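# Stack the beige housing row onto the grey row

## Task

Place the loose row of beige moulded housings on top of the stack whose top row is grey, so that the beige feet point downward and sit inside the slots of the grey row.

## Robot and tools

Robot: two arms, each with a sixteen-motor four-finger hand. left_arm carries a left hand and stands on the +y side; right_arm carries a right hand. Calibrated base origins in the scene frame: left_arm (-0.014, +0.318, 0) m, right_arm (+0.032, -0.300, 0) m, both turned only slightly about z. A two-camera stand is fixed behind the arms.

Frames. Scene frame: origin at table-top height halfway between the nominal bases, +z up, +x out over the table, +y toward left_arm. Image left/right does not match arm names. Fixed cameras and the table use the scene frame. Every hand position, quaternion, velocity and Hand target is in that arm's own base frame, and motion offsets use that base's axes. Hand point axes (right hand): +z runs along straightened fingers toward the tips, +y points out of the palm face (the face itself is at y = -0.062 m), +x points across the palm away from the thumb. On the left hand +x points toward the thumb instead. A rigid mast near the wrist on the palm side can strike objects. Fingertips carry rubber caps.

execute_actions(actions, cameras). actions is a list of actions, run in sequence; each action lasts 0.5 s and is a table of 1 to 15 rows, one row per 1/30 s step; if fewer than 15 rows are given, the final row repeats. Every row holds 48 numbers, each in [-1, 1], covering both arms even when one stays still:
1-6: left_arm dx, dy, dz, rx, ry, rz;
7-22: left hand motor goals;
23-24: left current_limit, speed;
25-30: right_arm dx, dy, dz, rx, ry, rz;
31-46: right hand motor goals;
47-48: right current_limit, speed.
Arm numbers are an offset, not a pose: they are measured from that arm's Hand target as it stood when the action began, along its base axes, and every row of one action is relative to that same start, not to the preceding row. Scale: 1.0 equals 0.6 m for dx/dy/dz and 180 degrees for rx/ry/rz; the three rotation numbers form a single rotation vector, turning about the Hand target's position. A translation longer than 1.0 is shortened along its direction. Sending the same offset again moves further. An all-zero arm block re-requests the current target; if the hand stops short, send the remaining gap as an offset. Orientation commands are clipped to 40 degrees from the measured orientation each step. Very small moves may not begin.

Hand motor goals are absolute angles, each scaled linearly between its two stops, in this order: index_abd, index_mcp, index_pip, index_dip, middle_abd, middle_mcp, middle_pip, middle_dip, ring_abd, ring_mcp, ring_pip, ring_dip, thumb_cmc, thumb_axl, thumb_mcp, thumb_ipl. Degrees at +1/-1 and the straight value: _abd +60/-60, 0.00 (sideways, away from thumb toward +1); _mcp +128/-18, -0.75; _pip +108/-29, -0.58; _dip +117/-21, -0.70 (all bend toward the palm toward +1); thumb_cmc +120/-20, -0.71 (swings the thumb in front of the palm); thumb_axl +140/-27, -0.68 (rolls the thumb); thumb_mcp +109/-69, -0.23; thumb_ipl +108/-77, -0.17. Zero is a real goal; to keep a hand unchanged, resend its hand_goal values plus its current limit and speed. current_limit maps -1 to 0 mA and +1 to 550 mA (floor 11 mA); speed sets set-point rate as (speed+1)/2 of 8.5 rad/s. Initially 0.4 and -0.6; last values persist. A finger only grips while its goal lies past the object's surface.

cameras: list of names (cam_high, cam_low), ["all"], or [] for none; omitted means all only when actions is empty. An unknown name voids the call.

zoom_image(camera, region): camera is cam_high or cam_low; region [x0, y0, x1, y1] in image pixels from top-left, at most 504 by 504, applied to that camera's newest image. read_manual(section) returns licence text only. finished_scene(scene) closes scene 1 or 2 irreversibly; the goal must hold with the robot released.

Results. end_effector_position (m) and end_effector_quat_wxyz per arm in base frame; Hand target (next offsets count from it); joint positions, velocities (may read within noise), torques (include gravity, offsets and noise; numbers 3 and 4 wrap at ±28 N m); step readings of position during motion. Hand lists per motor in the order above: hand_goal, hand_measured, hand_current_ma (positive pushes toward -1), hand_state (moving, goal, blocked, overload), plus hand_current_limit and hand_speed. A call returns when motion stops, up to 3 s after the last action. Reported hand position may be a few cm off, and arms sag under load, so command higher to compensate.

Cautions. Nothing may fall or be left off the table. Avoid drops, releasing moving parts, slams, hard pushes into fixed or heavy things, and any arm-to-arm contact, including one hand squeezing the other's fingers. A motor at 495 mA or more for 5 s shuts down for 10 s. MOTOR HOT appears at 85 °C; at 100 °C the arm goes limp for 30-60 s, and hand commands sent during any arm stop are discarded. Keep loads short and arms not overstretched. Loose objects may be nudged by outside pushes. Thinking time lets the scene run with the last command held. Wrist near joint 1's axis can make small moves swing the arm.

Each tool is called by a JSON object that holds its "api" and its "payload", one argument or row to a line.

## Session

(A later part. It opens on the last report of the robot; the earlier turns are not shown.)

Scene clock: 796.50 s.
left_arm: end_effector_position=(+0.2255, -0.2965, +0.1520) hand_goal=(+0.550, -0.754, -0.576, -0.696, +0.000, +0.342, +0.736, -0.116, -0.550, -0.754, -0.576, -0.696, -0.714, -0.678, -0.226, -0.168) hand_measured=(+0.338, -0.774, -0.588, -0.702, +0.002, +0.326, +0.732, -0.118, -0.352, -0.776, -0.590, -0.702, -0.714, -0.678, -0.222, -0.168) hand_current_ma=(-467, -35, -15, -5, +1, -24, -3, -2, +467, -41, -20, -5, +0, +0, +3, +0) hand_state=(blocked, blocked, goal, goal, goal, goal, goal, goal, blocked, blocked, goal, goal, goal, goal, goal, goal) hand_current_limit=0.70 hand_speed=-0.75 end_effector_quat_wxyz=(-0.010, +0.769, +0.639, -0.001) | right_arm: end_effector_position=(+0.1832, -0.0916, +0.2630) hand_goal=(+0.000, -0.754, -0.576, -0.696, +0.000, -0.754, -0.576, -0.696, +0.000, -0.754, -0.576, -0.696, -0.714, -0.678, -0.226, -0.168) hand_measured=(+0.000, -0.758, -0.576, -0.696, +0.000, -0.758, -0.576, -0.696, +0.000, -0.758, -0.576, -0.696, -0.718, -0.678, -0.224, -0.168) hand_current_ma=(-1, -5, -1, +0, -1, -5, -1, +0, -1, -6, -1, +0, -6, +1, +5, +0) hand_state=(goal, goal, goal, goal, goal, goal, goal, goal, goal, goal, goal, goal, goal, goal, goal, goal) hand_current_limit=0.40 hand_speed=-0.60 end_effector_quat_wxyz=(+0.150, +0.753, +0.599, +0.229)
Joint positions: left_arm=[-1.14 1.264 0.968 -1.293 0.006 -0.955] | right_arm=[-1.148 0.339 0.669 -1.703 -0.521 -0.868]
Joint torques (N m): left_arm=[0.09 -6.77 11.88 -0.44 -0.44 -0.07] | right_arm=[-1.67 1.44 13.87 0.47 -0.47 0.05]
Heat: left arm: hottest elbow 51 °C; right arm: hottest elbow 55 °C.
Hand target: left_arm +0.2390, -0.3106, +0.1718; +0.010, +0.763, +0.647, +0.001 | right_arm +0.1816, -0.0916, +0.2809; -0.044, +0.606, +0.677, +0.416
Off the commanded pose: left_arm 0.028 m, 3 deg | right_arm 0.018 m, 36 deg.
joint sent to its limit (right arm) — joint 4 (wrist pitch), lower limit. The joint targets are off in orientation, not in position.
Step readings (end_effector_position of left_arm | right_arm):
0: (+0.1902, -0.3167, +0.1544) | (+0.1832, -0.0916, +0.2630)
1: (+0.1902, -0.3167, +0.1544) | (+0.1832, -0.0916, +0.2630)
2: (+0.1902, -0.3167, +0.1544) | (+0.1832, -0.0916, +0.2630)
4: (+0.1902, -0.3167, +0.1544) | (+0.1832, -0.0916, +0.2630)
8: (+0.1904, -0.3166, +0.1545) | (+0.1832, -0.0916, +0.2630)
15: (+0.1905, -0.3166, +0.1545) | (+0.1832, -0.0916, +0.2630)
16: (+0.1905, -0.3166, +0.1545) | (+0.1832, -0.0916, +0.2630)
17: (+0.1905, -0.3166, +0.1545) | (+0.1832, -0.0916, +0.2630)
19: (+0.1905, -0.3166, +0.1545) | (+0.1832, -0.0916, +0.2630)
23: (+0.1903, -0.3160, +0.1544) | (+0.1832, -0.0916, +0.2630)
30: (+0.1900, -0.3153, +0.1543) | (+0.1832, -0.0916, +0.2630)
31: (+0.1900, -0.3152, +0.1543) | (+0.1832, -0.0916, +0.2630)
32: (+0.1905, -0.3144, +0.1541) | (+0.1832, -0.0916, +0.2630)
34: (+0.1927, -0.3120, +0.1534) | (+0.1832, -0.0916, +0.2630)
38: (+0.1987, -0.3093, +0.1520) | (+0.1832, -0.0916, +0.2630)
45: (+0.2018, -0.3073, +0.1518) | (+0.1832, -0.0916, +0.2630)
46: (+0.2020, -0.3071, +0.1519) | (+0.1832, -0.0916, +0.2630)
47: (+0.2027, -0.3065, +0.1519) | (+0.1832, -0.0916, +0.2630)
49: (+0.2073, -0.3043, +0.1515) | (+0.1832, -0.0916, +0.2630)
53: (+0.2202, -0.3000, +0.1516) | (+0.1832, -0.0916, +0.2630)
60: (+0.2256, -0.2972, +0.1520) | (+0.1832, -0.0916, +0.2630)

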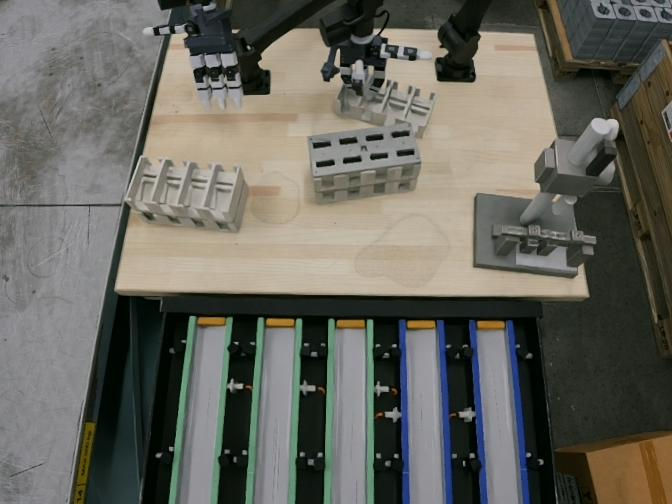

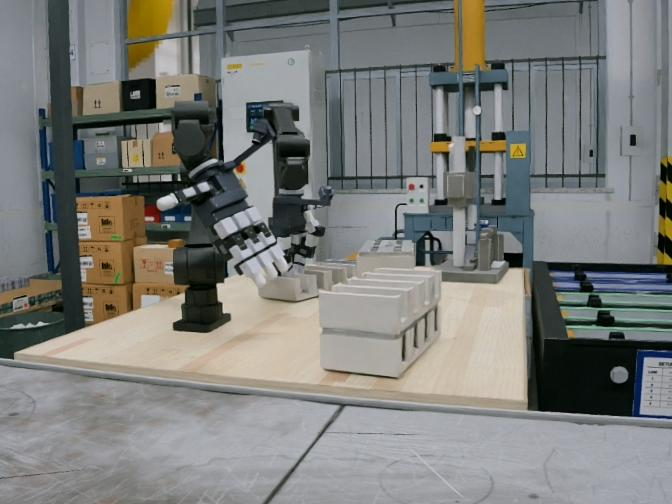

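{"api": "execute_actions", "payload": {
  "actions": [
    [[0.0365,0.017,0,0,0,0.051,0.55,-0.754,-0.576,-0.696,0,0.342,0.737,-0.116,-0.55,-0.754,-0.576,-0.696,-0.714,-0.678,-0.226,-0.168,0.7,-0.75,0,0,0,0,0,0,0,-0.754,-0.576,-0.696,0,-0.754,-0.576,-0.696,0,-0.754,-0.576,-0.696,-0.714,-0.678,-0.226,-0.168,0.4,-0.6]],
    [[0.0337,0.023,0,0,0,0.051,0.55,-0.754,-0.576,-0.696,0,0.342,0.737,-0.116,-0.55,-0.754,-0.576,-0.696,-0.714,-0.678,-0.226,-0.168,0.7,-0.75,0,0,0,0,0,0,0,-0.754,-0.576,-0.696,0,-0.754,-0.576,-0.696,0,-0.754,-0.576,-0.696,-0.714,-0.678,-0.226,-0.168,0.4,-0.6]]
  ],
  "cameras": ["all"]
}}

{"api": "zoom_image", "payload": {
  "camera": "cam_high",
  "region": [290, 40, 450, 200]
}}

Scene clock: 803.37 s.
left_arm: end_effector_position=(+0.2657, -0.2726, +0.1528) hand_goal=(+0.550, -0.754, -0.576, -0.696, +0.000, +0.342, +0.736, -0.116, -0.550, -0.754, -0.576, -0.696, -0.714, -0.678, -0.226, -0.168) hand_measured=(+0.344, -0.762, -0.590, -0.702, +0.002, +0.326, +0.732, -0.118, -0.352, -0.792, -0.600, -0.706, -0.714, -0.678, -0.222, -0.168) hand_current_ma=(-467, -10, -18, -6, +1, -24, -3, -2, +467, -85, -42, -13, +0, +0, +3, +0) hand_state=(blocked, goal, goal, goal, goal, goal, goal, goal, blocked, blocked, blocked, goal, goal, goal, goal, goal) hand_current_limit=0.70 hand_speed=-0.75 end_effector_quat_wxyz=(-0.013, +0.658, +0.753, +0.003) | right_arm: end_effector_position=(+0.1832, -0.0916, +0.2630) hand_goal=(+0.000, -0.754, -0.576, -0.696, +0.000, -0.754, -0.576, -0.696, +0.000, -0.754, -0.576, -0.696, -0.714, -0.678, -0.226, -0.168) hand_measured=(+0.000, -0.758, -0.576, -0.696, +0.000, -0.758, -0.576, -0.696, +0.000, -0.758, -0.576, -0.696, -0.718, -0.678, -0.224, -0.168) hand_current_ma=(-1, -5, -1, +0, -1, -5, -1, +0, -1, -6, -1, +0, -6, +1, +5, +0) hand_state=(goal, goal, goal, goal, goal, goal, goal, goal, goal, goal, goal, goal, goal, goal, goal, goal) hand_current_limit=0.40 hand_speed=-0.60 end_effector_quat_wxyz=(+0.150, +0.753, +0.599, +0.229)
Joint positions: left_arm=[-1.027 1.336 1.033 -1.295 0.002 -1.162] | right_arm=[-1.148 0.339 0.669 -1.703 -0.521 -0.868]
Joint torques (N m): left_arm=[0.56 -8.64 11.9 -0.09 -0.48 -0.08] | right_arm=[-1.61 1.55 13.81 0.35 -0.51 0.09]
Heat: left arm: hottest elbow 53 °C; right arm: hottest elbow 55 °C.
Hand target: left_arm +0.2811, -0.2867, +0.1717; +0.010, +0.650, +0.760, +0.002 | right_arm +0.1816, -0.0916, +0.2809; -0.044, +0.606, +0.677, +0.416
Off the commanded pose: left_arm 0.028 m, 3 deg | right_arm 0.018 m, 36 deg.
joint sent to its limit (right arm) — joint 4 (wrist pitch), lower limit. The joint targets are off in orientation, not in position.
Step readings (end_effector_position of left_arm | right_arm):
0: (+0.2255, -0.2964, +0.1520) | (+0.1832, -0.0916, +0.2630)
1: (+0.2256, -0.2965, +0.1521) | (+0.1832, -0.0916, +0.2630)
2: (+0.2262, -0.2959, +0.1520) | (+0.1832, -0.0916, +0.2630)
4: (+0.2296, -0.2937, +0.1517) | (+0.1832, -0.0916, +0.2630)
8: (+0.2415, -0.2894, +0.1520) | (+0.1832, -0.0916, +0.2630)
15: (+0.2467, -0.2867, +0.1525) | (+0.1832, -0.0916, +0.2630)
16: (+0.2467, -0.2865, +0.1525) | (+0.1832, -0.0916, +0.2630)
17: (+0.2471, -0.2857, +0.1525) | (+0.1832, -0.0916, +0.2630)
19: (+0.2502, -0.2830, +0.1523) | (+0.1832, -0.0916, +0.2630)
23: (+0.2612, -0.2769, +0.1522) | (+0.1832, -0.0916, +0.2630)
30: (+0.2660, -0.2734, +0.1527) | (+0.1832, -0.0916, +0.2630)

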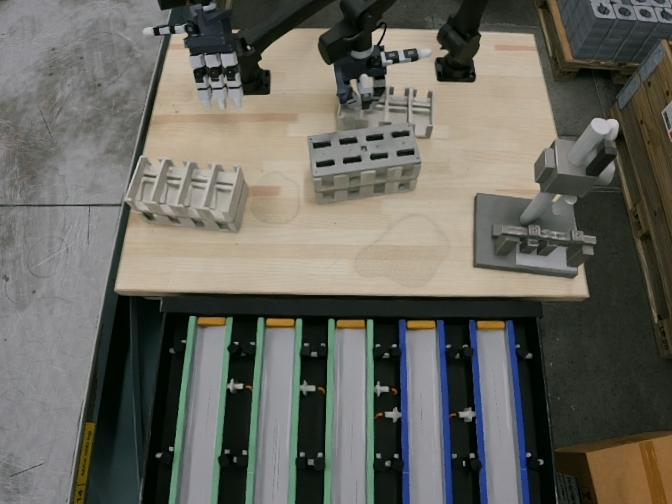

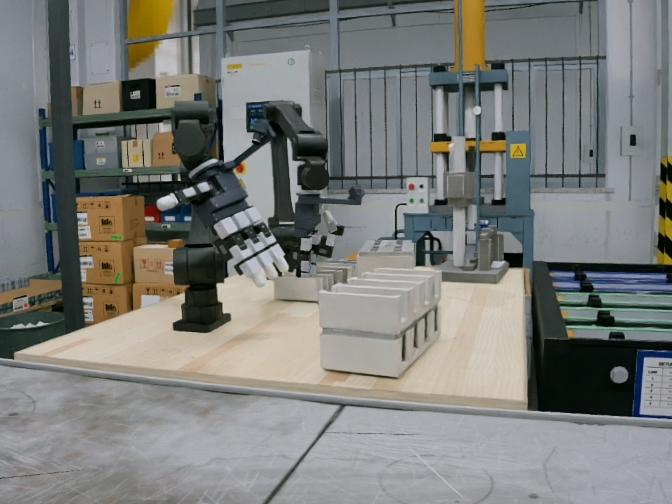

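Scaled by 3.150.

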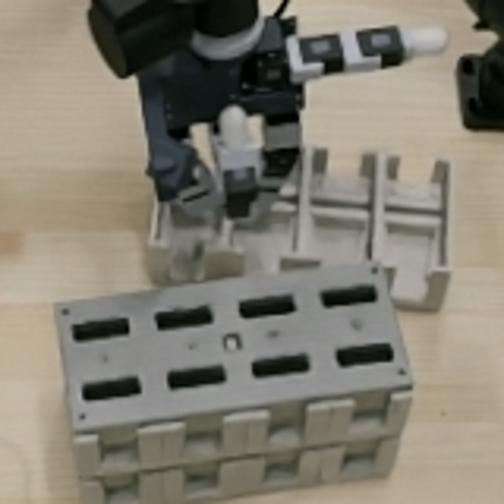

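{"api": "execute_actions", "payload": {
  "actions": [
    [[0.045,-0.02,0,0,0,0,0.55,-0.754,-0.576,-0.696,0,0.342,0.737,-0.116,-0.55,-0.754,-0.576,-0.696,-0.714,-0.678,-0.226,-0.168,0.7,-0.75,0,0,0,0,0,0,0,-0.754,-0.576,-0.696,0,-0.754,-0.576,-0.696,0,-0.754,-0.576,-0.696,-0.714,-0.678,-0.226,-0.168,0.4,-0.6]],
    [[0.04,-0.025,0,0,0,0,0.55,-0.754,-0.576,-0.696,0,0.342,0.737,-0.116,-0.55,-0.754,-0.576,-0.696,-0.714,-0.678,-0.226,-0.168,0.7,-0.75,0,0,0,0,0,0,0,-0.754,-0.576,-0.696,0,-0.754,-0.576,-0.696,0,-0.754,-0.576,-0.696,-0.714,-0.678,-0.226,-0.168,0.4,-0.6]]
  ],
  "cameras": ["all"]
}}

{"api": "zoom_image", "payload": {
  "camera": "cam_high",
  "region": [290, 40, 450, 200]
}}

Scene clock: 817.43 s.
left_arm: end_effector_position=(+0.3138, -0.2944, +0.1541) hand_goal=(+0.550, -0.754, -0.576, -0.696, +0.000, +0.342, +0.736, -0.116, -0.550, -0.754, -0.576, -0.696, -0.714, -0.678, -0.226, -0.168) hand_measured=(+0.344, -0.764, -0.588, -0.702, +0.002, +0.326, +0.732, -0.118, -0.352, -0.790, -0.604, -0.708, -0.714, -0.678, -0.222, -0.168) hand_current_ma=(-468, -13, -15, -6, +1, -24, -3, -2, +467, -81, -49, -16, +0, +0, +3, +0) hand_state=(blocked, goal, goal, goal, goal, goal, goal, goal, blocked, blocked, blocked, goal, goal, goal, goal, goal) hand_current_limit=0.70 hand_speed=-0.75 end_effector_quat_wxyz=(-0.017, +0.648, +0.761, +0.007) | right_arm: end_effector_position=(+0.1832, -0.0916, +0.2630) hand_goal=(+0.000, -0.754, -0.576, -0.696, +0.000, -0.754, -0.576, -0.696, +0.000, -0.754, -0.576, -0.696, -0.714, -0.678, -0.226, -0.168) hand_measured=(+0.000, -0.758, -0.576, -0.696, +0.000, -0.758, -0.576, -0.696, +0.000, -0.758, -0.576, -0.696, -0.718, -0.678, -0.224, -0.168) hand_current_ma=(-1, -5, -1, +0, -1, -5, -1, +0, -1, -6, -1, +0, -6, +1, +5, +0) hand_state=(goal, goal, goal, goal, goal, goal, goal, goal, goal, goal, goal, goal, goal, goal, goal, goal) hand_current_limit=0.40 hand_speed=-0.60 end_effector_quat_wxyz=(+0.150, +0.753, +0.599, +0.229)
Joint positions: left_arm=[-0.957 1.463 1.163 -1.307 -0.006 -1.117] | right_arm=[-1.148 0.339 0.669 -1.703 -0.521 -0.868]
Joint torques (N m): left_arm=[0.85 -9.82 12.18 0.27 -0.16 0.16] | right_arm=[-1.32 1.26 13.83 0.62 -0.5 0.09]
Heat: left arm: hottest elbow 52 °C; right arm: hottest elbow 55 °C.
Hand target: left_arm +0.3321, -0.3136, +0.1718; +0.010, +0.650, +0.760, +0.002 | right_arm +0.1816, -0.0916, +0.2809; -0.044, +0.606, +0.677, +0.416
Off the commanded pose: left_arm 0.032 m, 3 deg | right_arm 0.018 m, 36 deg.
joint sent to its limit (right arm) — joint 4 (wrist pitch), lower limit. The joint targets are off in orientation, not in position.
Step readings (end_effector_position of left_arm | right_arm):
0: (+0.2656, -0.2726, +0.1528) | (+0.1832, -0.0916, +0.2630)
1: (+0.2659, -0.2727, +0.1530) | (+0.1832, -0.0916, +0.2630)
2: (+0.2666, -0.2730, +0.1531) | (+0.1832, -0.0916, +0.2630)
4: (+0.2704, -0.2742, +0.1529) | (+0.1832, -0.0916, +0.2630)
8: (+0.2844, -0.2785, +0.1531) | (+0.1832, -0.0916, +0.2630)
15: (+0.2911, -0.2806, +0.1536) | (+0.1832, -0.0916, +0.2630)
16: (+0.2912, -0.2808, +0.1537) | (+0.1832, -0.0916, +0.2630)
17: (+0.2919, -0.2814, +0.1537) | (+0.1832, -0.0916, +0.2630)
19: (+0.2952, -0.2834, +0.1534) | (+0.1832, -0.0916, +0.2630)
23: (+0.3079, -0.2908, +0.1538) | (+0.1832, -0.0916, +0.2630)
30: (+0.3137, -0.2943, +0.1540) | (+0.1832, -0.0916, +0.2630)

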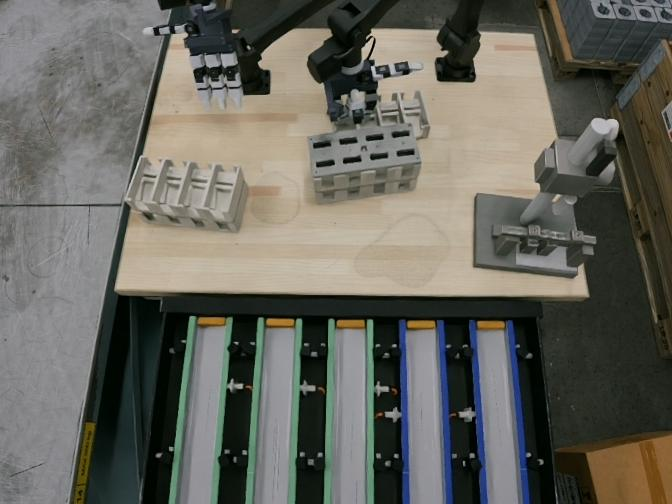

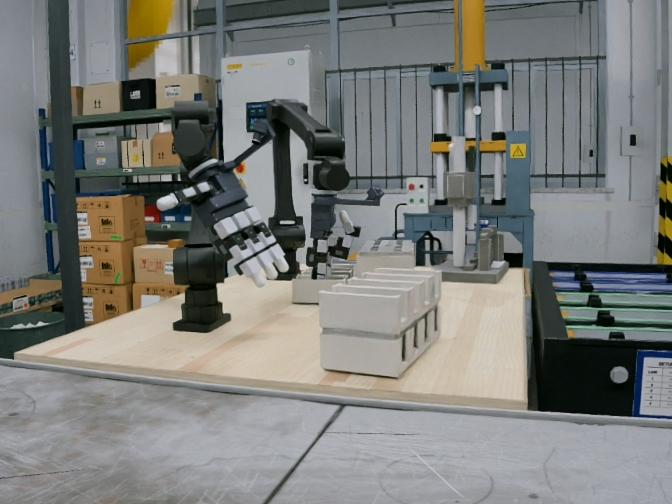

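Scaled by 3.150.

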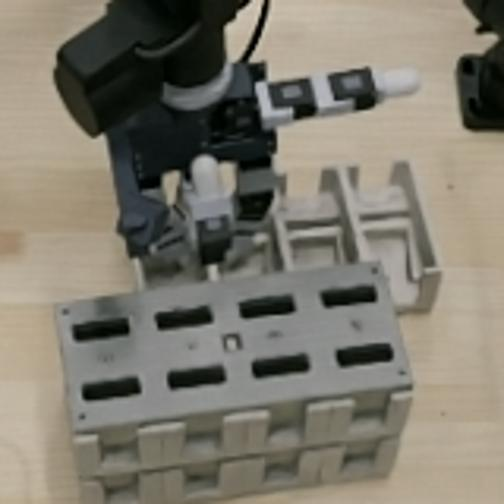

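{"api": "execute_actions", "payload": {
  "actions": [
    [[0,0,0,0,0,0,0.2,-0.754,-0.576,-0.696,0,0.342,0.737,-0.116,-0.2,-0.754,-0.576,-0.696,-0.714,-0.678,-0.226,-0.168,0.6,-0.65,0,0,0,0,0,0,0,-0.754,-0.576,-0.696,0,-0.754,-0.576,-0.696,0,-0.754,-0.576,-0.696,-0.714,-0.678,-0.226,-0.168,0.4,-0.6]],
    [[0,0,0.09,0,0,0,0.2,-0.754,-0.576,-0.696,0,0.342,0.737,-0.116,-0.2,-0.754,-0.576,-0.696,-0.714,-0.678,-0.226,-0.168,0.6,-0.6,0,0,0,0,0,0,0,-0.754,-0.576,-0.696,0,-0.754,-0.576,-0.696,0,-0.754,-0.576,-0.696,-0.714,-0.678,-0.226,-0.168,0.4,-0.6]],
    [[-0.0785,0.1327,0,0,0,0,0.2,-0.754,-0.576,-0.696,0,0.342,0.737,-0.116,-0.2,-0.754,-0.576,-0.696,-0.714,-0.678,-0.226,-0.168,0.6,-0.6,0,0,0,0,0,0,0,-0.754,-0.576,-0.696,0,-0.754,-0.576,-0.696,0,-0.754,-0.576,-0.696,-0.714,-0.678,-0.226,-0.168,0.4,-0.6]]
  ],
  "cameras": ["all"]
}}

{"api": "zoom_image", "payload": {
  "camera": "cam_high",
  "region": [310, 50, 450, 160]
}}

Scene clock: 839.60 s.
left_arm: end_effector_position=(+0.2852, -0.2374, +0.2275) hand_goal=(+0.200, -0.754, -0.576, -0.696, +0.000, +0.342, +0.736, -0.116, -0.200, -0.754, -0.576, -0.696, -0.714, -0.678, -0.226, -0.168) hand_measured=(+0.202, -0.752, -0.578, -0.698, +0.002, +0.326, +0.732, -0.118, -0.200, -0.754, -0.578, -0.698, -0.714, -0.678, -0.222, -0.168) hand_current_ma=(+1, +1, -1, -2, +1, -24, -3, -2, +0, +0, -1, -2, +0, +0, +4, +0) hand_state=(goal, goal, goal, goal, goal, goal, goal, goal, goal, goal, goal, goal, goal, goal, goal, goal) hand_current_limit=0.60 hand_speed=-0.60 end_effector_quat_wxyz=(+0.017, +0.648, +0.761, +0.001) | right_arm: end_effector_position=(+0.1832, -0.0916, +0.2630) hand_goal=(+0.000, -0.754, -0.576, -0.696, +0.000, -0.754, -0.576, -0.696, +0.000, -0.754, -0.576, -0.696, -0.714, -0.678, -0.226, -0.168) hand_measured=(+0.000, -0.758, -0.576, -0.696, +0.000, -0.758, -0.576, -0.696, +0.000, -0.758, -0.576, -0.696, -0.718, -0.678, -0.224, -0.168) hand_current_ma=(-1, -5, -1, +0, -1, -5, -1, +0, -1, -6, -1, +0, -6, +1, +5, +0) hand_state=(goal, goal, goal, goal, goal, goal, goal, goal, goal, goal, goal, goal, goal, goal, goal, goal) hand_current_limit=0.40 hand_speed=-0.60 end_effector_quat_wxyz=(+0.150, +0.753, +0.599, +0.229)
Joint positions: left_arm=[-0.931 1.213 1.12 -1.444 -0.009 -1.09] | right_arm=[-1.148 0.339 0.669 -1.703 -0.521 -0.868]
Joint torques (N m): left_arm=[0.32 -7.88 7.86 -0.49 -0.06 0.12] | right_arm=[-1.03 1.49 13.81 0.44 -0.48 0.07]
Heat: left arm: hottest elbow 52 °C; right arm: hottest elbow 56 °C.
Hand target: left_arm +0.2850, -0.2341, +0.2258; +0.010, +0.650, +0.760, +0.002 | right_arm +0.1816, -0.0916, +0.2809; -0.044, +0.606, +0.677, +0.416
Off the commanded pose: left_arm 0.004 m, 1 deg | right_arm 0.018 m, 36 deg.
joint sent to its limit (right arm) — joint 4 (wrist pitch), lower limit. The joint targets are off in orientation, not in position.
Step readings (end_effector_position of left_arm | right_arm):
0: (+0.3138, -0.2944, +0.1541) | (+0.1832, -0.0916, +0.2630)
1: (+0.3138, -0.2944, +0.1541) | (+0.1832, -0.0916, +0.2630)
2: (+0.3138, -0.2944, +0.1541) | (+0.1832, -0.0916, +0.2630)
4: (+0.3140, -0.2947, +0.1544) | (+0.1832, -0.0916, +0.2630)
8: (+0.3159, -0.2970, +0.1560) | (+0.1832, -0.0916, +0.2630)
15: (+0.3163, -0.2976, +0.1562) | (+0.1832, -0.0916, +0.2630)
16: (+0.3164, -0.2976, +0.1564) | (+0.1832, -0.0916, +0.2630)
17: (+0.3163, -0.2976, +0.1580) | (+0.1832, -0.0916, +0.2630)
19: (+0.3159, -0.2969, +0.1651) | (+0.1832, -0.0916, +0.2630)
23: (+0.3203, -0.3029, +0.1878) | (+0.1832, -0.0916, +0.2630)
30: (+0.3224, -0.3059, +0.2011) | (+0.1832, -0.0916, +0.2630)
31: (+0.3223, -0.3054, +0.2012) | (+0.1832, -0.0916, +0.2630)
32: (+0.3214, -0.3030, +0.2012) | (+0.1832, -0.0916, +0.2630)
34: (+0.3146, -0.2911, +0.2001) | (+0.1832, -0.0916, +0.2630)
38: (+0.2925, -0.2513, +0.2054) | (+0.1832, -0.0916, +0.2630)
45: (+0.2855, -0.2378, +0.2283) | (+0.1832, -0.0916, +0.2630)

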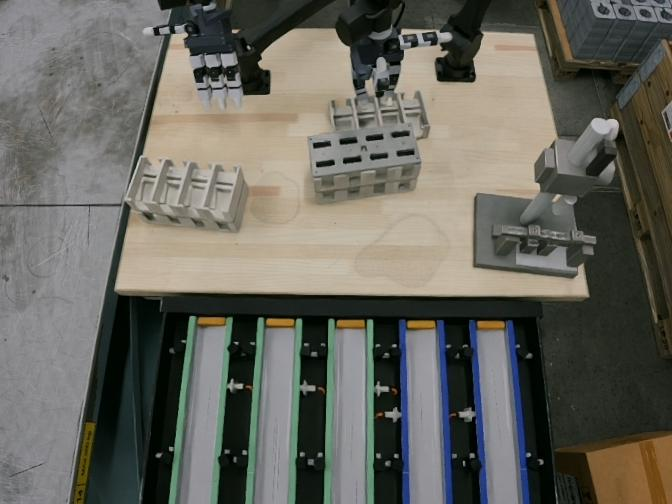

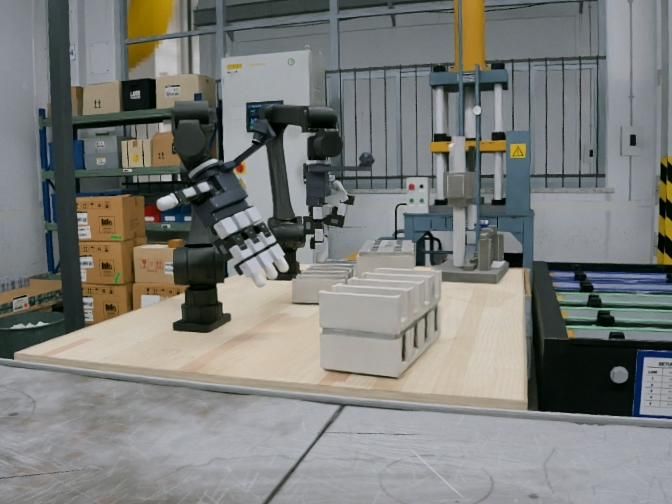

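Scaled by 3.600.

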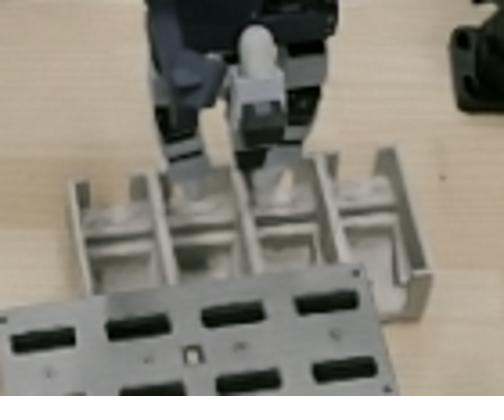

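{"api": "execute_actions", "payload": {
  "actions": [
    [[0,0.015,-0.06,0,0,0,0.2,-0.754,-0.576,-0.696,0,0.342,0.737,-0.116,-0.2,-0.754,-0.576,-0.696,-0.714,-0.678,-0.226,-0.168,0.6,-0.6,0,0,0,0,0,0,0,-0.754,-0.576,-0.696,0,-0.754,-0.576,-0.696,0,-0.754,-0.576,-0.696,-0.714,-0.678,-0.226,-0.168,0.4,-0.6]],
    [[0,0,-0.063,0,0,0,0.2,-0.754,-0.576,-0.696,0,0.342,0.737,-0.116,-0.2,-0.754,-0.576,-0.696,-0.714,-0.678,-0.226,-0.168,0.6,-0.6,0,0,0,0,0,0,0,-0.754,-0.576,-0.696,0,-0.754,-0.576,-0.696,0,-0.754,-0.576,-0.696,-0.714,-0.678,-0.226,-0.168,0.4,-0.6]],
    [[0,0,0,0,0,0,0.5,-0.754,-0.576,-0.696,0,0.342,0.737,-0.116,-0.5,-0.754,-0.576,-0.696,-0.714,-0.678,-0.226,-0.168,0.6,-0.7,0,0,0,0,0,0,0,-0.754,-0.576,-0.696,0,-0.754,-0.576,-0.696,0,-0.754,-0.576,-0.696,-0.714,-0.678,-0.226,-0.168,0.4,-0.6]]
  ],
  "cameras": ["all"]
}}

{"api": "zoom_image", "payload": {
  "camera": "cam_high",
  "region": [310, 50, 450, 160]
}}

Scene clock: 847.47 s.
left_arm: end_effector_position=(+0.2820, -0.2248, +0.1572) hand_goal=(+0.500, -0.754, -0.576, -0.696, +0.000, +0.342, +0.736, -0.116, -0.500, -0.754, -0.576, -0.696, -0.714, -0.678, -0.226, -0.168) hand_measured=(+0.348, -0.754, -0.578, -0.698, +0.002, +0.328, +0.732, -0.118, -0.342, -0.752, -0.576, -0.698, -0.714, -0.678, -0.222, -0.168) hand_current_ma=(-440, +0, -1, -1, +1, -22, -3, -2, +440, +1, +0, -1, +0, +0, +4, +0) hand_state=(blocked, goal, goal, goal, goal, goal, goal, goal, blocked, goal, goal, goal, goal, goal, goal, goal) hand_current_limit=0.60 hand_speed=-0.70 end_effector_quat_wxyz=(+0.012, +0.649, +0.761, +0.001) | right_arm: end_effector_position=(+0.1832, -0.0916, +0.2630) hand_goal=(+0.000, -0.754, -0.576, -0.696, +0.000, -0.754, -0.576, -0.696, +0.000, -0.754, -0.576, -0.696, -0.714, -0.678, -0.226, -0.168) hand_measured=(+0.000, -0.758, -0.576, -0.696, +0.000, -0.758, -0.576, -0.696, +0.000, -0.758, -0.576, -0.696, -0.718, -0.678, -0.224, -0.168) hand_current_ma=(-1, -5, -1, +0, -1, -5, -1, +0, -1, -6, -1, +0, -6, +1, +5, +0) hand_state=(goal, goal, goal, goal, goal, goal, goal, goal, goal, goal, goal, goal, goal, goal, goal, goal) hand_current_limit=0.40 hand_speed=-0.60 end_effector_quat_wxyz=(+0.150, +0.753, +0.599, +0.229)
Joint positions: left_arm=[-0.915 1.224 0.942 -1.266 -0.008 -1.073] | right_arm=[-1.148 0.339 0.669 -1.703 -0.521 -0.868]
Joint torques (N m): left_arm=[0.62 -6.18 7.31 0.58 -0.03 0.07] | right_arm=[-0.67 1.38 13.74 0.43 -0.5 0.11]
Heat: left arm: hottest elbow 52 °C; right arm: hottest elbow 56 °C.
Hand target: left_arm +0.2850, -0.2250, +0.1519; +0.010, +0.650, +0.760, +0.003 | right_arm +0.1816, -0.0916, +0.2809; -0.044, +0.606, +0.677, +0.416
Off the commanded pose: left_arm 0.006 m, 0 deg | right_arm 0.018 m, 36 deg.
joint sent to its limit (right arm) — joint 4 (wrist pitch), lower limit. The joint targets are off in orientation, not in position.
Step readings (end_effector_position of left_arm | right_arm):
0: (+0.2852, -0.2375, +0.2275) | (+0.1832, -0.0916, +0.2630)
1: (+0.2851, -0.2373, +0.2272) | (+0.1832, -0.0916, +0.2630)
2: (+0.2848, -0.2365, +0.2251) | (+0.1832, -0.0916, +0.2630)
4: (+0.2838, -0.2336, +0.2155) | (+0.1832, -0.0916, +0.2630)
8: (+0.2790, -0.2227, +0.1925) | (+0.1832, -0.0916, +0.2630)
15: (+0.2804, -0.2226, +0.1879) | (+0.1832, -0.0916, +0.2630)
16: (+0.2806, -0.2228, +0.1878) | (+0.1832, -0.0916, +0.2630)
17: (+0.2811, -0.2235, +0.1863) | (+0.1832, -0.0916, +0.2630)
19: (+0.2825, -0.2253, +0.1797) | (+0.1832, -0.0916, +0.2630)
23: (+0.2797, -0.2217, +0.1610) | (+0.1832, -0.0916, +0.2630)
30: (+0.2824, -0.2254, +0.1594) | (+0.1832, -0.0916, +0.2630)
31: (+0.2825, -0.2255, +0.1594) | (+0.1832, -0.0916, +0.2630)
32: (+0.2826, -0.2256, +0.1593) | (+0.1832, -0.0916, +0.2630)
34: (+0.2823, -0.2252, +0.1583) | (+0.1832, -0.0916, +0.2630)
38: (+0.2820, -0.2248, +0.1572) | (+0.1832, -0.0916, +0.2630)
45: (+0.2820, -0.2248, +0.1572) | (+0.1832, -0.0916, +0.2630)

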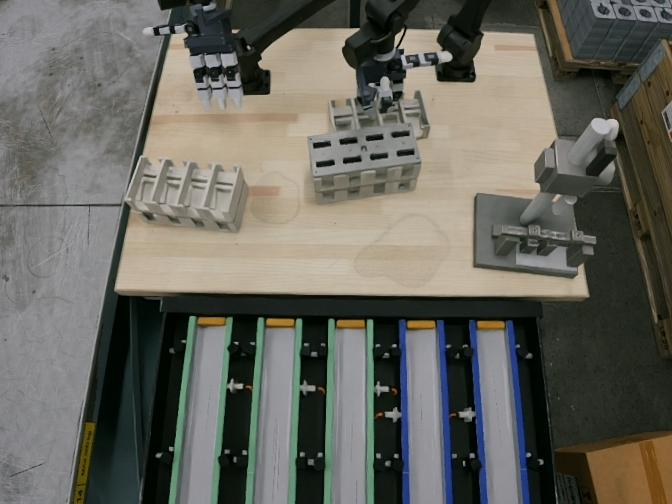

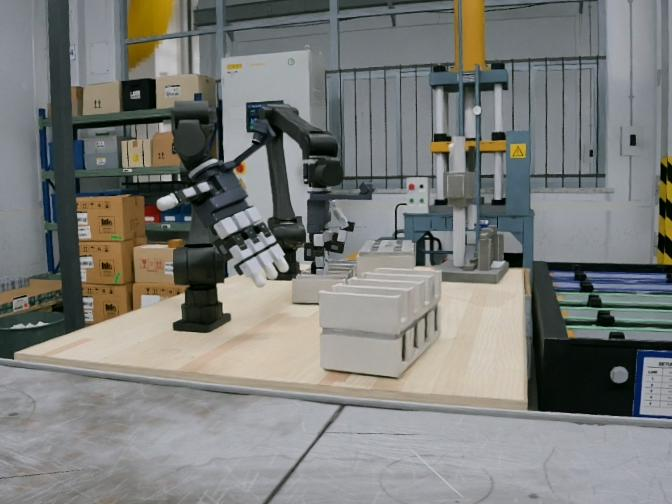

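Scaled by 3.600.

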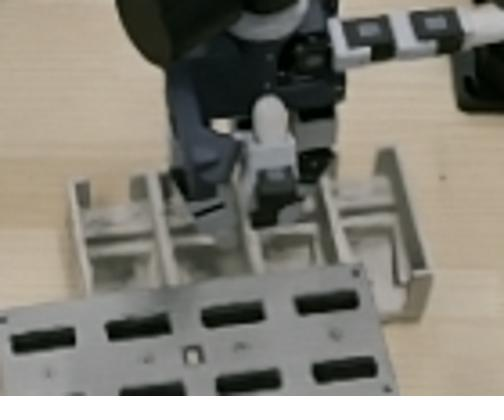

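{"api": "execute_actions", "payload": {
  "actions": [
    [[0.0295,-0.042,0.01,0,0,0,0.55,-0.754,-0.576,-0.696,0,0.342,0.737,-0.116,-0.55,-0.754,-0.576,-0.696,-0.714,-0.678,-0.226,-0.168,0.7,-0.75,0,0,0,0,0,0,0,-0.754,-0.576,-0.696,0,-0.754,-0.576,-0.696,0,-0.754,-0.576,-0.696,-0.714,-0.678,-0.226,-0.168,0.4,-0.6]],
    [[0.0295,-0.042,0,0,0,0,0.55,-0.754,-0.576,-0.696,0,0.342,0.737,-0.116,-0.55,-0.754,-0.576,-0.696,-0.714,-0.678,-0.226,-0.168,0.7,-0.75,0,0,0,0,0,0,0,-0.754,-0.576,-0.696,0,-0.754,-0.576,-0.696,0,-0.754,-0.576,-0.696,-0.714,-0.678,-0.226,-0.168,0.4,-0.6]]
  ],
  "cameras": ["all"]
}}

{"api": "zoom_image", "payload": {
  "camera": "cam_high",
  "region": [290, 50, 430, 160]
}}

Scene clock: 854.30 s.
left_arm: end_effector_position=(+0.3057, -0.2539, +0.1541) hand_goal=(+0.550, -0.754, -0.576, -0.696, +0.000, +0.342, +0.736, -0.116, -0.550, -0.754, -0.576, -0.696, -0.714, -0.678, -0.226, -0.168) hand_measured=(+0.338, -0.778, -0.590, -0.702, +0.002, +0.328, +0.732, -0.118, -0.364, -0.774, -0.592, -0.704, -0.714, -0.678, -0.222, -0.168) hand_current_ma=(-467, -45, -20, -5, +1, -22, -3, -2, +467, -36, -23, -9, +0, +0, +4, +0) hand_state=(blocked, blocked, goal, goal, goal, goal, goal, goal, blocked, blocked, goal, goal, goal, goal, goal, goal) hand_current_limit=0.70 hand_speed=-0.75 end_effector_quat_wxyz=(-0.010, +0.649, +0.761, +0.009) | right_arm: end_effector_position=(+0.1832, -0.0916, +0.2630) hand_goal=(+0.000, -0.754, -0.576, -0.696, +0.000, -0.754, -0.576, -0.696, +0.000, -0.754, -0.576, -0.696, -0.714, -0.678, -0.226, -0.168) hand_measured=(+0.000, -0.758, -0.576, -0.696, +0.000, -0.758, -0.576, -0.696, +0.000, -0.758, -0.576, -0.696, -0.718, -0.678, -0.224, -0.168) hand_current_ma=(-1, -5, -1, +0, -1, -5, -1, +0, -1, -6, -1, +0, -6, +1, +5, +0) hand_state=(goal, goal, goal, goal, goal, goal, goal, goal, goal, goal, goal, goal, goal, goal, goal, goal) hand_current_limit=0.40 hand_speed=-0.60 end_effector_quat_wxyz=(+0.150, +0.753, +0.599, +0.229)
Joint positions: left_arm=[-0.915 1.358 1.055 -1.291 -0.014 -1.073] | right_arm=[-1.148 0.339 0.669 -1.703 -0.521 -0.868]
Joint torques (N m): left_arm=[-0.21 -7.47 10.5 1.14 0.19 0] | right_arm=[-0.79 1.96 13.6 0.54 -0.44 0.12]
Heat: left arm: hottest elbow 52 °C; right arm: hottest elbow 56 °C.
Hand target: left_arm +0.3204, -0.2754, +0.1579; +0.010, +0.650, +0.760, +0.003 | right_arm +0.1816, -0.0916, +0.2809; -0.044, +0.606, +0.677, +0.416
Off the commanded pose: left_arm 0.026 m, 2 deg | right_arm 0.018 m, 36 deg.
joint sent to its limit (right arm) — joint 4 (wrist pitch), lower limit. The joint targets are off in orientation, not in position.
Step readings (end_effector_position of left_arm | right_arm):
0: (+0.2820, -0.2248, +0.1572) | (+0.1832, -0.0916, +0.2630)
1: (+0.2820, -0.2248, +0.1571) | (+0.1832, -0.0916, +0.2630)
2: (+0.2820, -0.2248, +0.1564) | (+0.1832, -0.0916, +0.2630)
4: (+0.2834, -0.2263, +0.1555) | (+0.1832, -0.0916, +0.2630)
8: (+0.2872, -0.2295, +0.1545) | (+0.1832, -0.0916, +0.2630)
15: (+0.2883, -0.2305, +0.1544) | (+0.1832, -0.0916, +0.2630)
16: (+0.2884, -0.2307, +0.1544) | (+0.1832, -0.0916, +0.2630)
17: (+0.2889, -0.2314, +0.1545) | (+0.1832, -0.0916, +0.2630)
19: (+0.2921, -0.2354, +0.1543) | (+0.1832, -0.0916, +0.2630)
23: (+0.3019, -0.2486, +0.1542) | (+0.1832, -0.0916, +0.2630)
30: (+0.3057, -0.2539, +0.1541) | (+0.1832, -0.0916, +0.2630)

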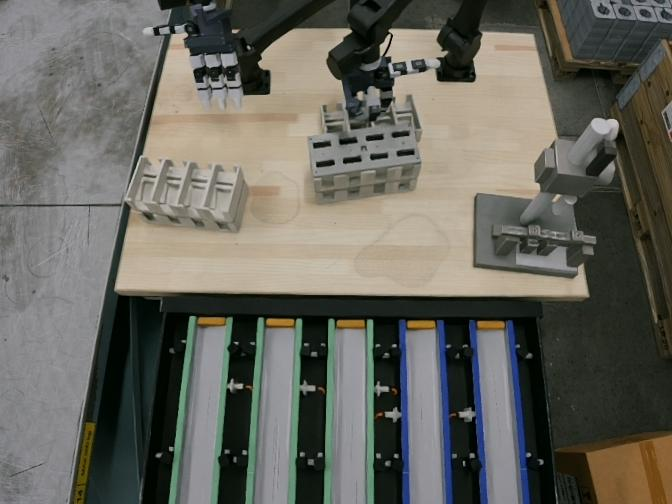

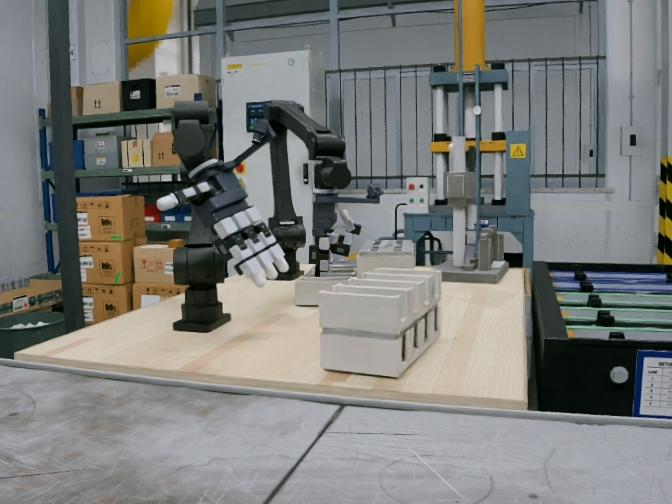

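Scaled by 3.600.

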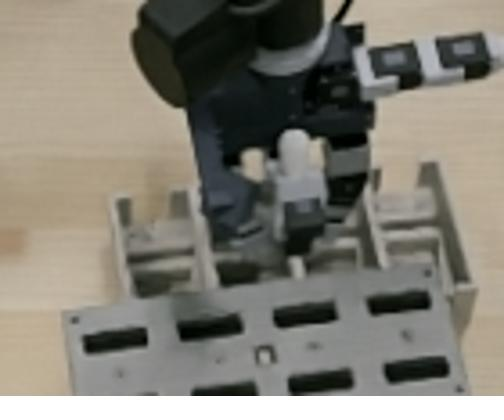

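{"api": "execute_actions", "payload": {
  "actions": [
    [[0.018,-0.03,0,0,0,0,0.55,-0.754,-0.576,-0.696,0,0.342,0.737,-0.116,-0.55,-0.754,-0.576,-0.696,-0.714,-0.678,-0.226,-0.168,0.7,-0.75,0,0,0,0,0,0,0,-0.754,-0.576,-0.696,0,-0.754,-0.576,-0.696,0,-0.754,-0.576,-0.696,-0.714,-0.678,-0.226,-0.168,0.4,-0.6]],
    [[0.018,-0.03,0,0,0,0,0.55,-0.754,-0.576,-0.696,0,0.342,0.737,-0.116,-0.55,-0.754,-0.576,-0.696,-0.714,-0.678,-0.226,-0.168,0.7,-0.75,0,0,0,0,0,0,0,-0.754,-0.576,-0.696,0,-0.754,-0.576,-0.696,0,-0.754,-0.576,-0.696,-0.714,-0.678,-0.226,-0.168,0.4,-0.6]]
  ],
  "cameras": ["all"]
}}

{"api": "zoom_image", "payload": {
  "camera": "cam_high",
  "region": [290, 50, 430, 160]
}}

{"api": "zoom_image", "payload": {
  "camera": "cam_low",
  "region": [270, 210, 430, 310]
}}

Scene clock: 860.43 s.
left_arm: end_effector_position=(+0.3293, -0.2879, +0.1552) hand_goal=(+0.550, -0.754, -0.576, -0.696, +0.000, +0.342, +0.736, -0.116, -0.550, -0.754, -0.576, -0.696, -0.714, -0.678, -0.226, -0.168) hand_measured=(+0.336, -0.782, -0.592, -0.702, +0.002, +0.328, +0.732, -0.118, -0.364, -0.778, -0.594, -0.704, -0.714, -0.678, -0.222, -0.168) hand_current_ma=(-467, -58, -24, -6, +1, -22, -3, -2, +467, -44, -28, -10, +0, +0, +4, +0) hand_state=(blocked, blocked, goal, goal, goal, goal, goal, goal, blocked, blocked, goal, goal, goal, goal, goal, goal) hand_current_limit=0.70 hand_speed=-0.75 end_effector_quat_wxyz=(-0.009, +0.648, +0.761, +0.008) | right_arm: end_effector_position=(+0.1832, -0.0916, +0.2630) hand_goal=(+0.000, -0.754, -0.576, -0.696, +0.000, -0.754, -0.576, -0.696, +0.000, -0.754, -0.576, -0.696, -0.714, -0.678, -0.226, -0.168) hand_measured=(+0.000, -0.758, -0.576, -0.696, +0.000, -0.758, -0.576, -0.696, +0.000, -0.758, -0.576, -0.696, -0.718, -0.678, -0.224, -0.168) hand_current_ma=(-1, -5, -1, +0, -1, -5, -1, +0, -1, -6, -1, +0, -6, +1, +5, +0) hand_state=(goal, goal, goal, goal, goal, goal, goal, goal, goal, goal, goal, goal, goal, goal, goal, goal) hand_current_limit=0.40 hand_speed=-0.60 end_effector_quat_wxyz=(+0.150, +0.753, +0.599, +0.229)
Joint positions: left_arm=[-0.919 1.463 1.164 -1.293 -0.013 -1.079] | right_arm=[-1.148 0.339 0.669 -1.703 -0.521 -0.868]
Joint torques (N m): left_arm=[-0.21 -8.41 11.06 1.21 0.16 -0.05] | right_arm=[-1.2 2.02 13.75 0.44 -0.51 0.07]
Heat: left arm: hottest elbow 52 °C; right arm: hottest elbow 56 °C.
Hand target: left_arm +0.3420, -0.3114, +0.1580; +0.010, +0.649, +0.760, +0.002 | right_arm +0.1816, -0.0916, +0.2809; -0.044, +0.606, +0.677, +0.416
Off the commanded pose: left_arm 0.027 m, 2 deg | right_arm 0.018 m, 36 deg.
joint sent to its limit (right arm) — joint 4 (wrist pitch), lower limit. The joint targets are off in orientation, not in position.
Step readings (end_effector_position of left_arm | right_arm):
0: (+0.3057, -0.2539, +0.1541) | (+0.1832, -0.0916, +0.2630)
1: (+0.3059, -0.2541, +0.1544) | (+0.1832, -0.0916, +0.2630)
2: (+0.3063, -0.2546, +0.1544) | (+0.1832, -0.0916, +0.2630)
4: (+0.3082, -0.2571, +0.1542) | (+0.1832, -0.0916, +0.2630)
8: (+0.3150, -0.2661, +0.1544) | (+0.1832, -0.0916, +0.2630)
15: (+0.3179, -0.2700, +0.1545) | (+0.1832, -0.0916, +0.2630)
16: (+0.3179, -0.2701, +0.1546) | (+0.1832, -0.0916, +0.2630)
17: (+0.3183, -0.2707, +0.1546) | (+0.1832, -0.0916, +0.2630)
19: (+0.3201, -0.2736, +0.1548) | (+0.1832, -0.0916, +0.2630)
23: (+0.3265, -0.2837, +0.1550) | (+0.1832, -0.0916, +0.2630)
30: (+0.3294, -0.2880, +0.1552) | (+0.1832, -0.0916, +0.2630)

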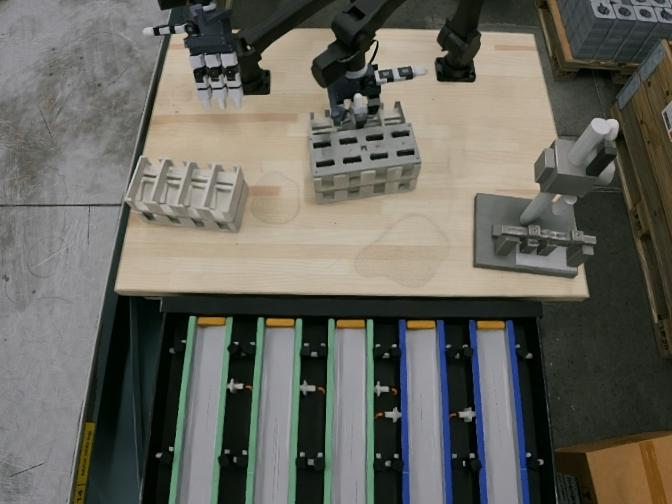

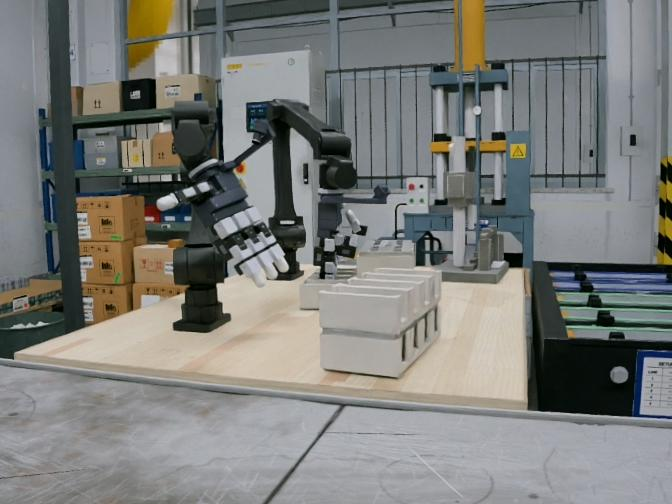

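Scaled by 3.600.

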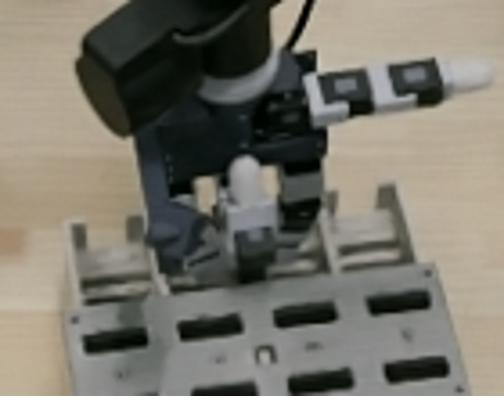

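Scaled by 3.150.

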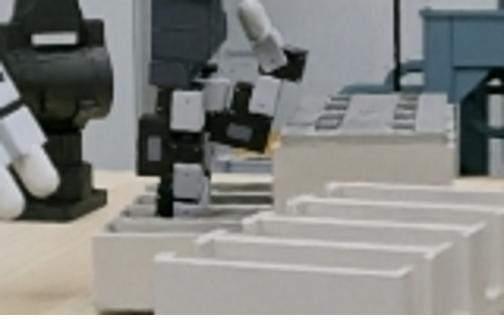

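{"api": "execute_actions", "payload": {
  "actions": [
    [[0,0,0,0,0,0,0.2,-0.754,-0.576,-0.696,0,0.342,0.737,-0.116,-0.2,-0.754,-0.576,-0.696,-0.714,-0.678,-0.226,-0.168,0.6,-0.65,0.064,0.0025,0,-0.2137,0.1728,-0.033,0,-0.754,-0.576,-0.696,0,-0.754,-0.576,-0.696,0,-0.754,-0.576,-0.696,-0.714,-0.678,-0.226,-0.168,0.4,-0.6]],
    [[0,0,0.09,0,0,0,0.2,-0.754,-0.576,-0.696,0,0.342,0.737,-0.116,-0.2,-0.754,-0.576,-0.696,-0.714,-0.678,-0.226,-0.168,0.6,-0.6,0,0,0,0,0,0,0,0.479,-0.576,-0.696,0,0.479,-0.576,-0.696,0,0.479,-0.576,-0.696,0.571,-0.678,-0.226,-0.168,0.4,-0.6]],
    [[-0.02,0.02,0.09,0,0,0,0,0.479,-0.576,-0.696,0,0.479,-0.576,-0.696,0,0.479,-0.576,-0.696,0.571,-0.678,-0.226,-0.168,0.4,-0.6,0,0,0,0,0,0,0,0.479,-0.576,-0.696,0,0.479,-0.576,-0.696,0,0.479,-0.576,-0.696,0.571,-0.678,-0.226,-0.168,0.4,-0.6]]
  ],
  "cameras": ["all"]
}}

Scene clock: 892.50 s.
left_arm: end_effector_position=(+0.3177, -0.2905, +0.2409) hand_goal=(+0.000, +0.478, -0.576, -0.696, +0.000, +0.478, -0.576, -0.696, +0.000, +0.478, -0.576, -0.696, +0.570, -0.678, -0.226, -0.168) hand_measured=(+0.002, +0.454, -0.582, -0.700, +0.002, +0.460, -0.576, -0.694, -0.002, -0.164, -0.604, -0.708, +0.568, -0.678, -0.222, -0.168) hand_current_ma=(+1, -42, -6, -2, +1, -30, +0, +2, -1, -385, -52, -17, -1, +0, +4, +0) hand_state=(goal, blocked, goal, goal, goal, goal, goal, goal, goal, blocked, blocked, goal, goal, goal, goal, goal) hand_current_limit=0.40 hand_speed=-0.60 end_effector_quat_wxyz=(-0.019, +0.653, +0.757, +0.001) | right_arm: end_effector_position=(+0.2135, -0.0884, +0.2536) hand_goal=(+0.000, +0.478, -0.576, -0.696, +0.000, +0.478, -0.576, -0.696, +0.000, +0.478, -0.576, -0.696, +0.570, -0.678, -0.226, -0.168) hand_measured=(+0.000, +0.456, -0.576, -0.696, +0.000, +0.458, -0.576, -0.696, +0.000, +0.454, -0.576, -0.696, +0.568, -0.678, -0.224, -0.168) hand_current_ma=(-1, -52, -1, +0, -1, -47, -1, +0, -1, -59, -1, +0, -2, +1, +5, +0) hand_state=(goal, blocked, goal, goal, goal, blocked, goal, goal, goal, blocked, goal, goal, goal, goal, goal, goal) hand_current_limit=0.40 hand_speed=-0.60 end_effector_quat_wxyz=(+0.049, +0.704, +0.708, +0.021)
Joint positions: left_arm=[-0.938 1.416 1.349 -1.541 0.006 -1.084] | right_arm=[-0.488 0.6 0.838 -1.703 -0.013 -0.494]
Joint torques (N m): left_arm=[0.21 -11.52 12.3 -0.13 -0.74 0] | right_arm=[-1.38 -0.67 15.5 0.55 -0.09 0.13]
Heat: left arm: hottest elbow 54 °C; right arm: hottest elbow 56 °C.
Hand target: left_arm +0.3300, -0.2994, +0.2660; +0.010, +0.650, +0.760, +0.002 | right_arm +0.2201, -0.0900, +0.2810; +0.000, +0.707, +0.707, +0.000
Off the commanded pose: left_arm 0.029 m, 3 deg | right_arm 0.028 m, 6 deg.
joint sent to its limit (right arm) — joint 4 (wrist pitch), lower limit. The joint targets are off in orientation, not in position.
Step readings (end_effector_position of left_arm | right_arm):
0: (+0.3293, -0.2879, +0.1552) | (+0.1832, -0.0916, +0.2630)
1: (+0.3293, -0.2879, +0.1552) | (+0.1828, -0.0917, +0.2623)
2: (+0.3293, -0.2880, +0.1551) | (+0.1810, -0.0927, +0.2587)
4: (+0.3295, -0.2886, +0.1552) | (+0.1822, -0.0922, +0.2506)
8: (+0.3315, -0.2917, +0.1505) | (+0.2051, -0.0870, +0.2494)
15: (+0.3321, -0.2933, +0.1446) | (+0.2160, -0.0816, +0.2525)
16: (+0.3322, -0.2935, +0.1449) | (+0.2154, -0.0817, +0.2533)
17: (+0.3322, -0.2934, +0.1460) | (+0.2148, -0.0823, +0.2537)
19: (+0.3313, -0.2922, +0.1519) | (+0.2142, -0.0835, +0.2540)
23: (+0.3343, -0.2962, +0.1719) | (+0.2140, -0.0853, +0.2538)
30: (+0.3358, -0.2983, +0.1858) | (+0.2137, -0.0872, +0.2536)
31: (+0.3355, -0.2978, +0.1859) | (+0.2137, -0.0874, +0.2536)
32: (+0.3340, -0.2961, +0.1868) | (+0.2136, -0.0875, +0.2536)
34: (+0.3305, -0.2922, +0.1926) | (+0.2136, -0.0878, +0.2536)
38: (+0.3264, -0.2878, +0.2161) | (+0.2135, -0.0881, +0.2536)
45: (+0.3213, -0.2890, +0.2418) | (+0.2135, -0.0882, +0.2536)

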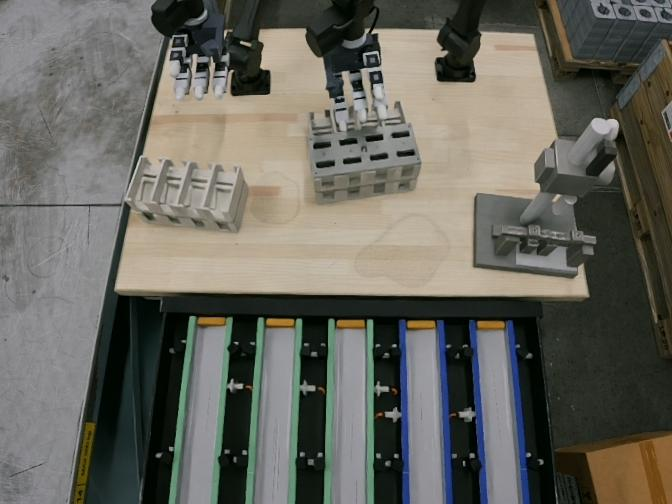

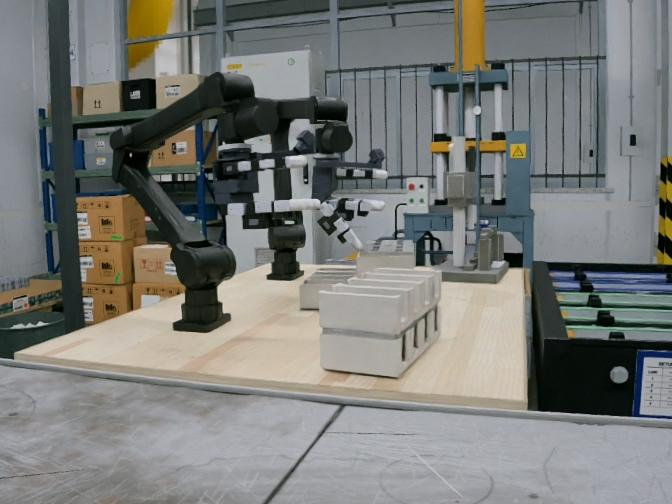

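{"api": "execute_actions", "payload": {
  "actions": [
    [[-0.03,0.01,0.06,0,0,0,0,0.3,-0.576,-0.696,0,0.3,-0.576,-0.696,0,-0.3,-0.576,-0.696,0.571,-0.678,-0.226,-0.168,0.1,-0.6,0.0157,0.0935,0,0,0,0.1792,0,0.479,-0.576,-0.696,0,0.479,-0.576,-0.696,0,0.479,-0.576,-0.696,0.571,-0.678,-0.226,-0.168,0.4,-0.6]],
    [[-0.056,0.127,0,0,0,-0.1667,0,0.479,-0.576,-0.696,0,0.479,-0.576,-0.696,0,0.479,-0.576,-0.696,0.571,-0.678,-0.226,-0.168,0.4,-0.6,0.0157,0.0935,0,0,0,0.1792,0,0.479,-0.576,-0.696,0,0.479,-0.576,-0.696,0,0.479,-0.576,-0.696,0.571,-0.678,-0.226,-0.168,0.4,-0.6]]
  ],
  "cameras": ["all"]
}}

Scene clock: 903.13 s.
left_arm: end_effector_position=(+0.2770, -0.2188, +0.3053) hand_goal=(+0.000, +0.478, -0.576, -0.696, +0.000, +0.478, -0.576, -0.696, +0.000, +0.478, -0.576, -0.696, +0.570, -0.678, -0.226, -0.168) hand_measured=(+0.002, +0.456, -0.582, -0.698, +0.002, +0.458, -0.576, -0.694, +0.002, +0.454, -0.580, -0.700, +0.572, -0.678, -0.222, -0.168) hand_current_ma=(+1, -38, -6, -2, +1, -34, +0, +2, +2, -47, -4, -2, +1, +0, +4, +0) hand_state=(goal, blocked, goal, goal, goal, goal, goal, goal, goal, blocked, goal, goal, goal, goal, goal, goal) hand_current_limit=0.40 hand_speed=-0.60 end_effector_quat_wxyz=(+0.024, +0.821, +0.571, +0.005) | right_arm: end_effector_position=(+0.2298, +0.0199, +0.2556) hand_goal=(+0.000, +0.478, -0.576, -0.696, +0.000, +0.478, -0.576, -0.696, +0.000, +0.478, -0.576, -0.696, +0.570, -0.678, -0.226, -0.168) hand_measured=(+0.000, +0.456, -0.576, -0.696, +0.000, +0.458, -0.576, -0.696, +0.000, +0.454, -0.576, -0.696, +0.570, -0.678, -0.224, -0.168) hand_current_ma=(-1, -51, -1, +0, -1, -46, -1, +0, -1, -56, -1, +0, -1, +1, +5, +0) hand_state=(goal, blocked, goal, goal, goal, blocked, goal, goal, goal, blocked, goal, goal, goal, goal, goal, goal) hand_current_limit=0.40 hand_speed=-0.60 end_effector_quat_wxyz=(+0.013, +0.229, +0.973, +0.007)
Joint positions: left_arm=[-0.838 1.053 1.2 -1.67 -0.003 -0.482] | right_arm=[-0.274 0.76 0.918 -1.703 -0.015 -1.384]
Joint torques (N m): left_arm=[1.03 -6.01 8.05 0.03 0.02 0.11] | right_arm=[-0.91 -2.08 15.47 0.05 -0.53 -0.12]
Heat: left arm: hottest elbow 54 °C; right arm: hottest elbow 58 °C.
Hand target: left_arm +0.2784, -0.2173, +0.3020; +0.010, +0.824, +0.566, +0.000 | right_arm +0.2389, +0.0222, +0.2810; +0.000, +0.221, +0.975, +0.000
Off the commanded pose: left_arm 0.004 m, 2 deg | right_arm 0.027 m, 2 deg.
joint sent to its limit (left arm) — joint 4 (wrist pitch), lower limit. The joint targets still meet the commanded pose.
joint sent to its limit (right arm) — joint 4 (wrist pitch), lower limit. The joint targets are off in orientation, not in position.
Step readings (end_effector_position of left_arm | right_arm):
0: (+0.3177, -0.2905, +0.2409) | (+0.2135, -0.0884, +0.2536)
1: (+0.3176, -0.2904, +0.2408) | (+0.2135, -0.0882, +0.2536)
2: (+0.3168, -0.2897, +0.2416) | (+0.2135, -0.0872, +0.2533)
4: (+0.3155, -0.2871, +0.2459) | (+0.2156, -0.0774, +0.2532)
8: (+0.3117, -0.2850, +0.2602) | (+0.2183, -0.0544, +0.2534)
15: (+0.3088, -0.2853, +0.2753) | (+0.2209, -0.0380, +0.2535)
16: (+0.3089, -0.2854, +0.2758) | (+0.2214, -0.0366, +0.2534)
17: (+0.3085, -0.2839, +0.2762) | (+0.2217, -0.0342, +0.2533)
19: (+0.3038, -0.2736, +0.2734) | (+0.2229, -0.0237, +0.2535)
23: (+0.2817, -0.2312, +0.2776) | (+0.2275, +0.0015, +0.2555)
30: (+0.2753, -0.2124, +0.3119) | (+0.2318, +0.0157, +0.2541)

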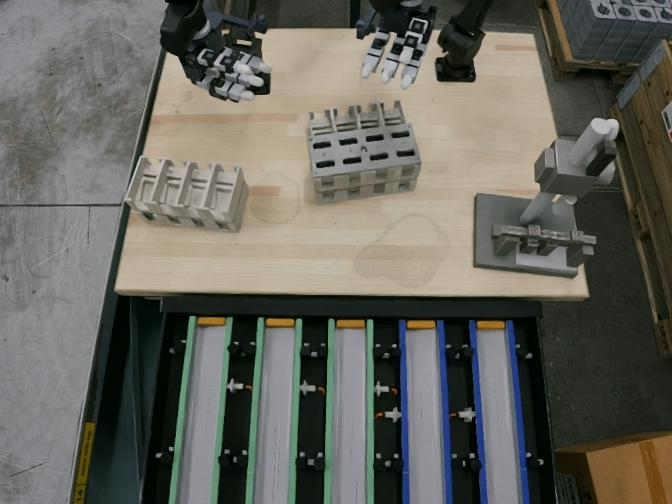

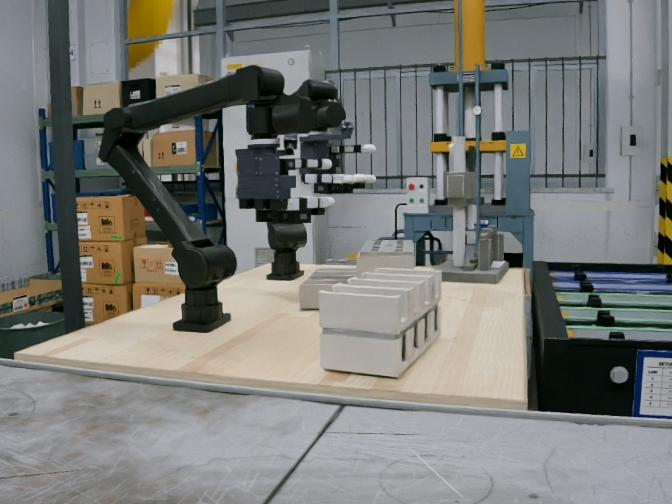

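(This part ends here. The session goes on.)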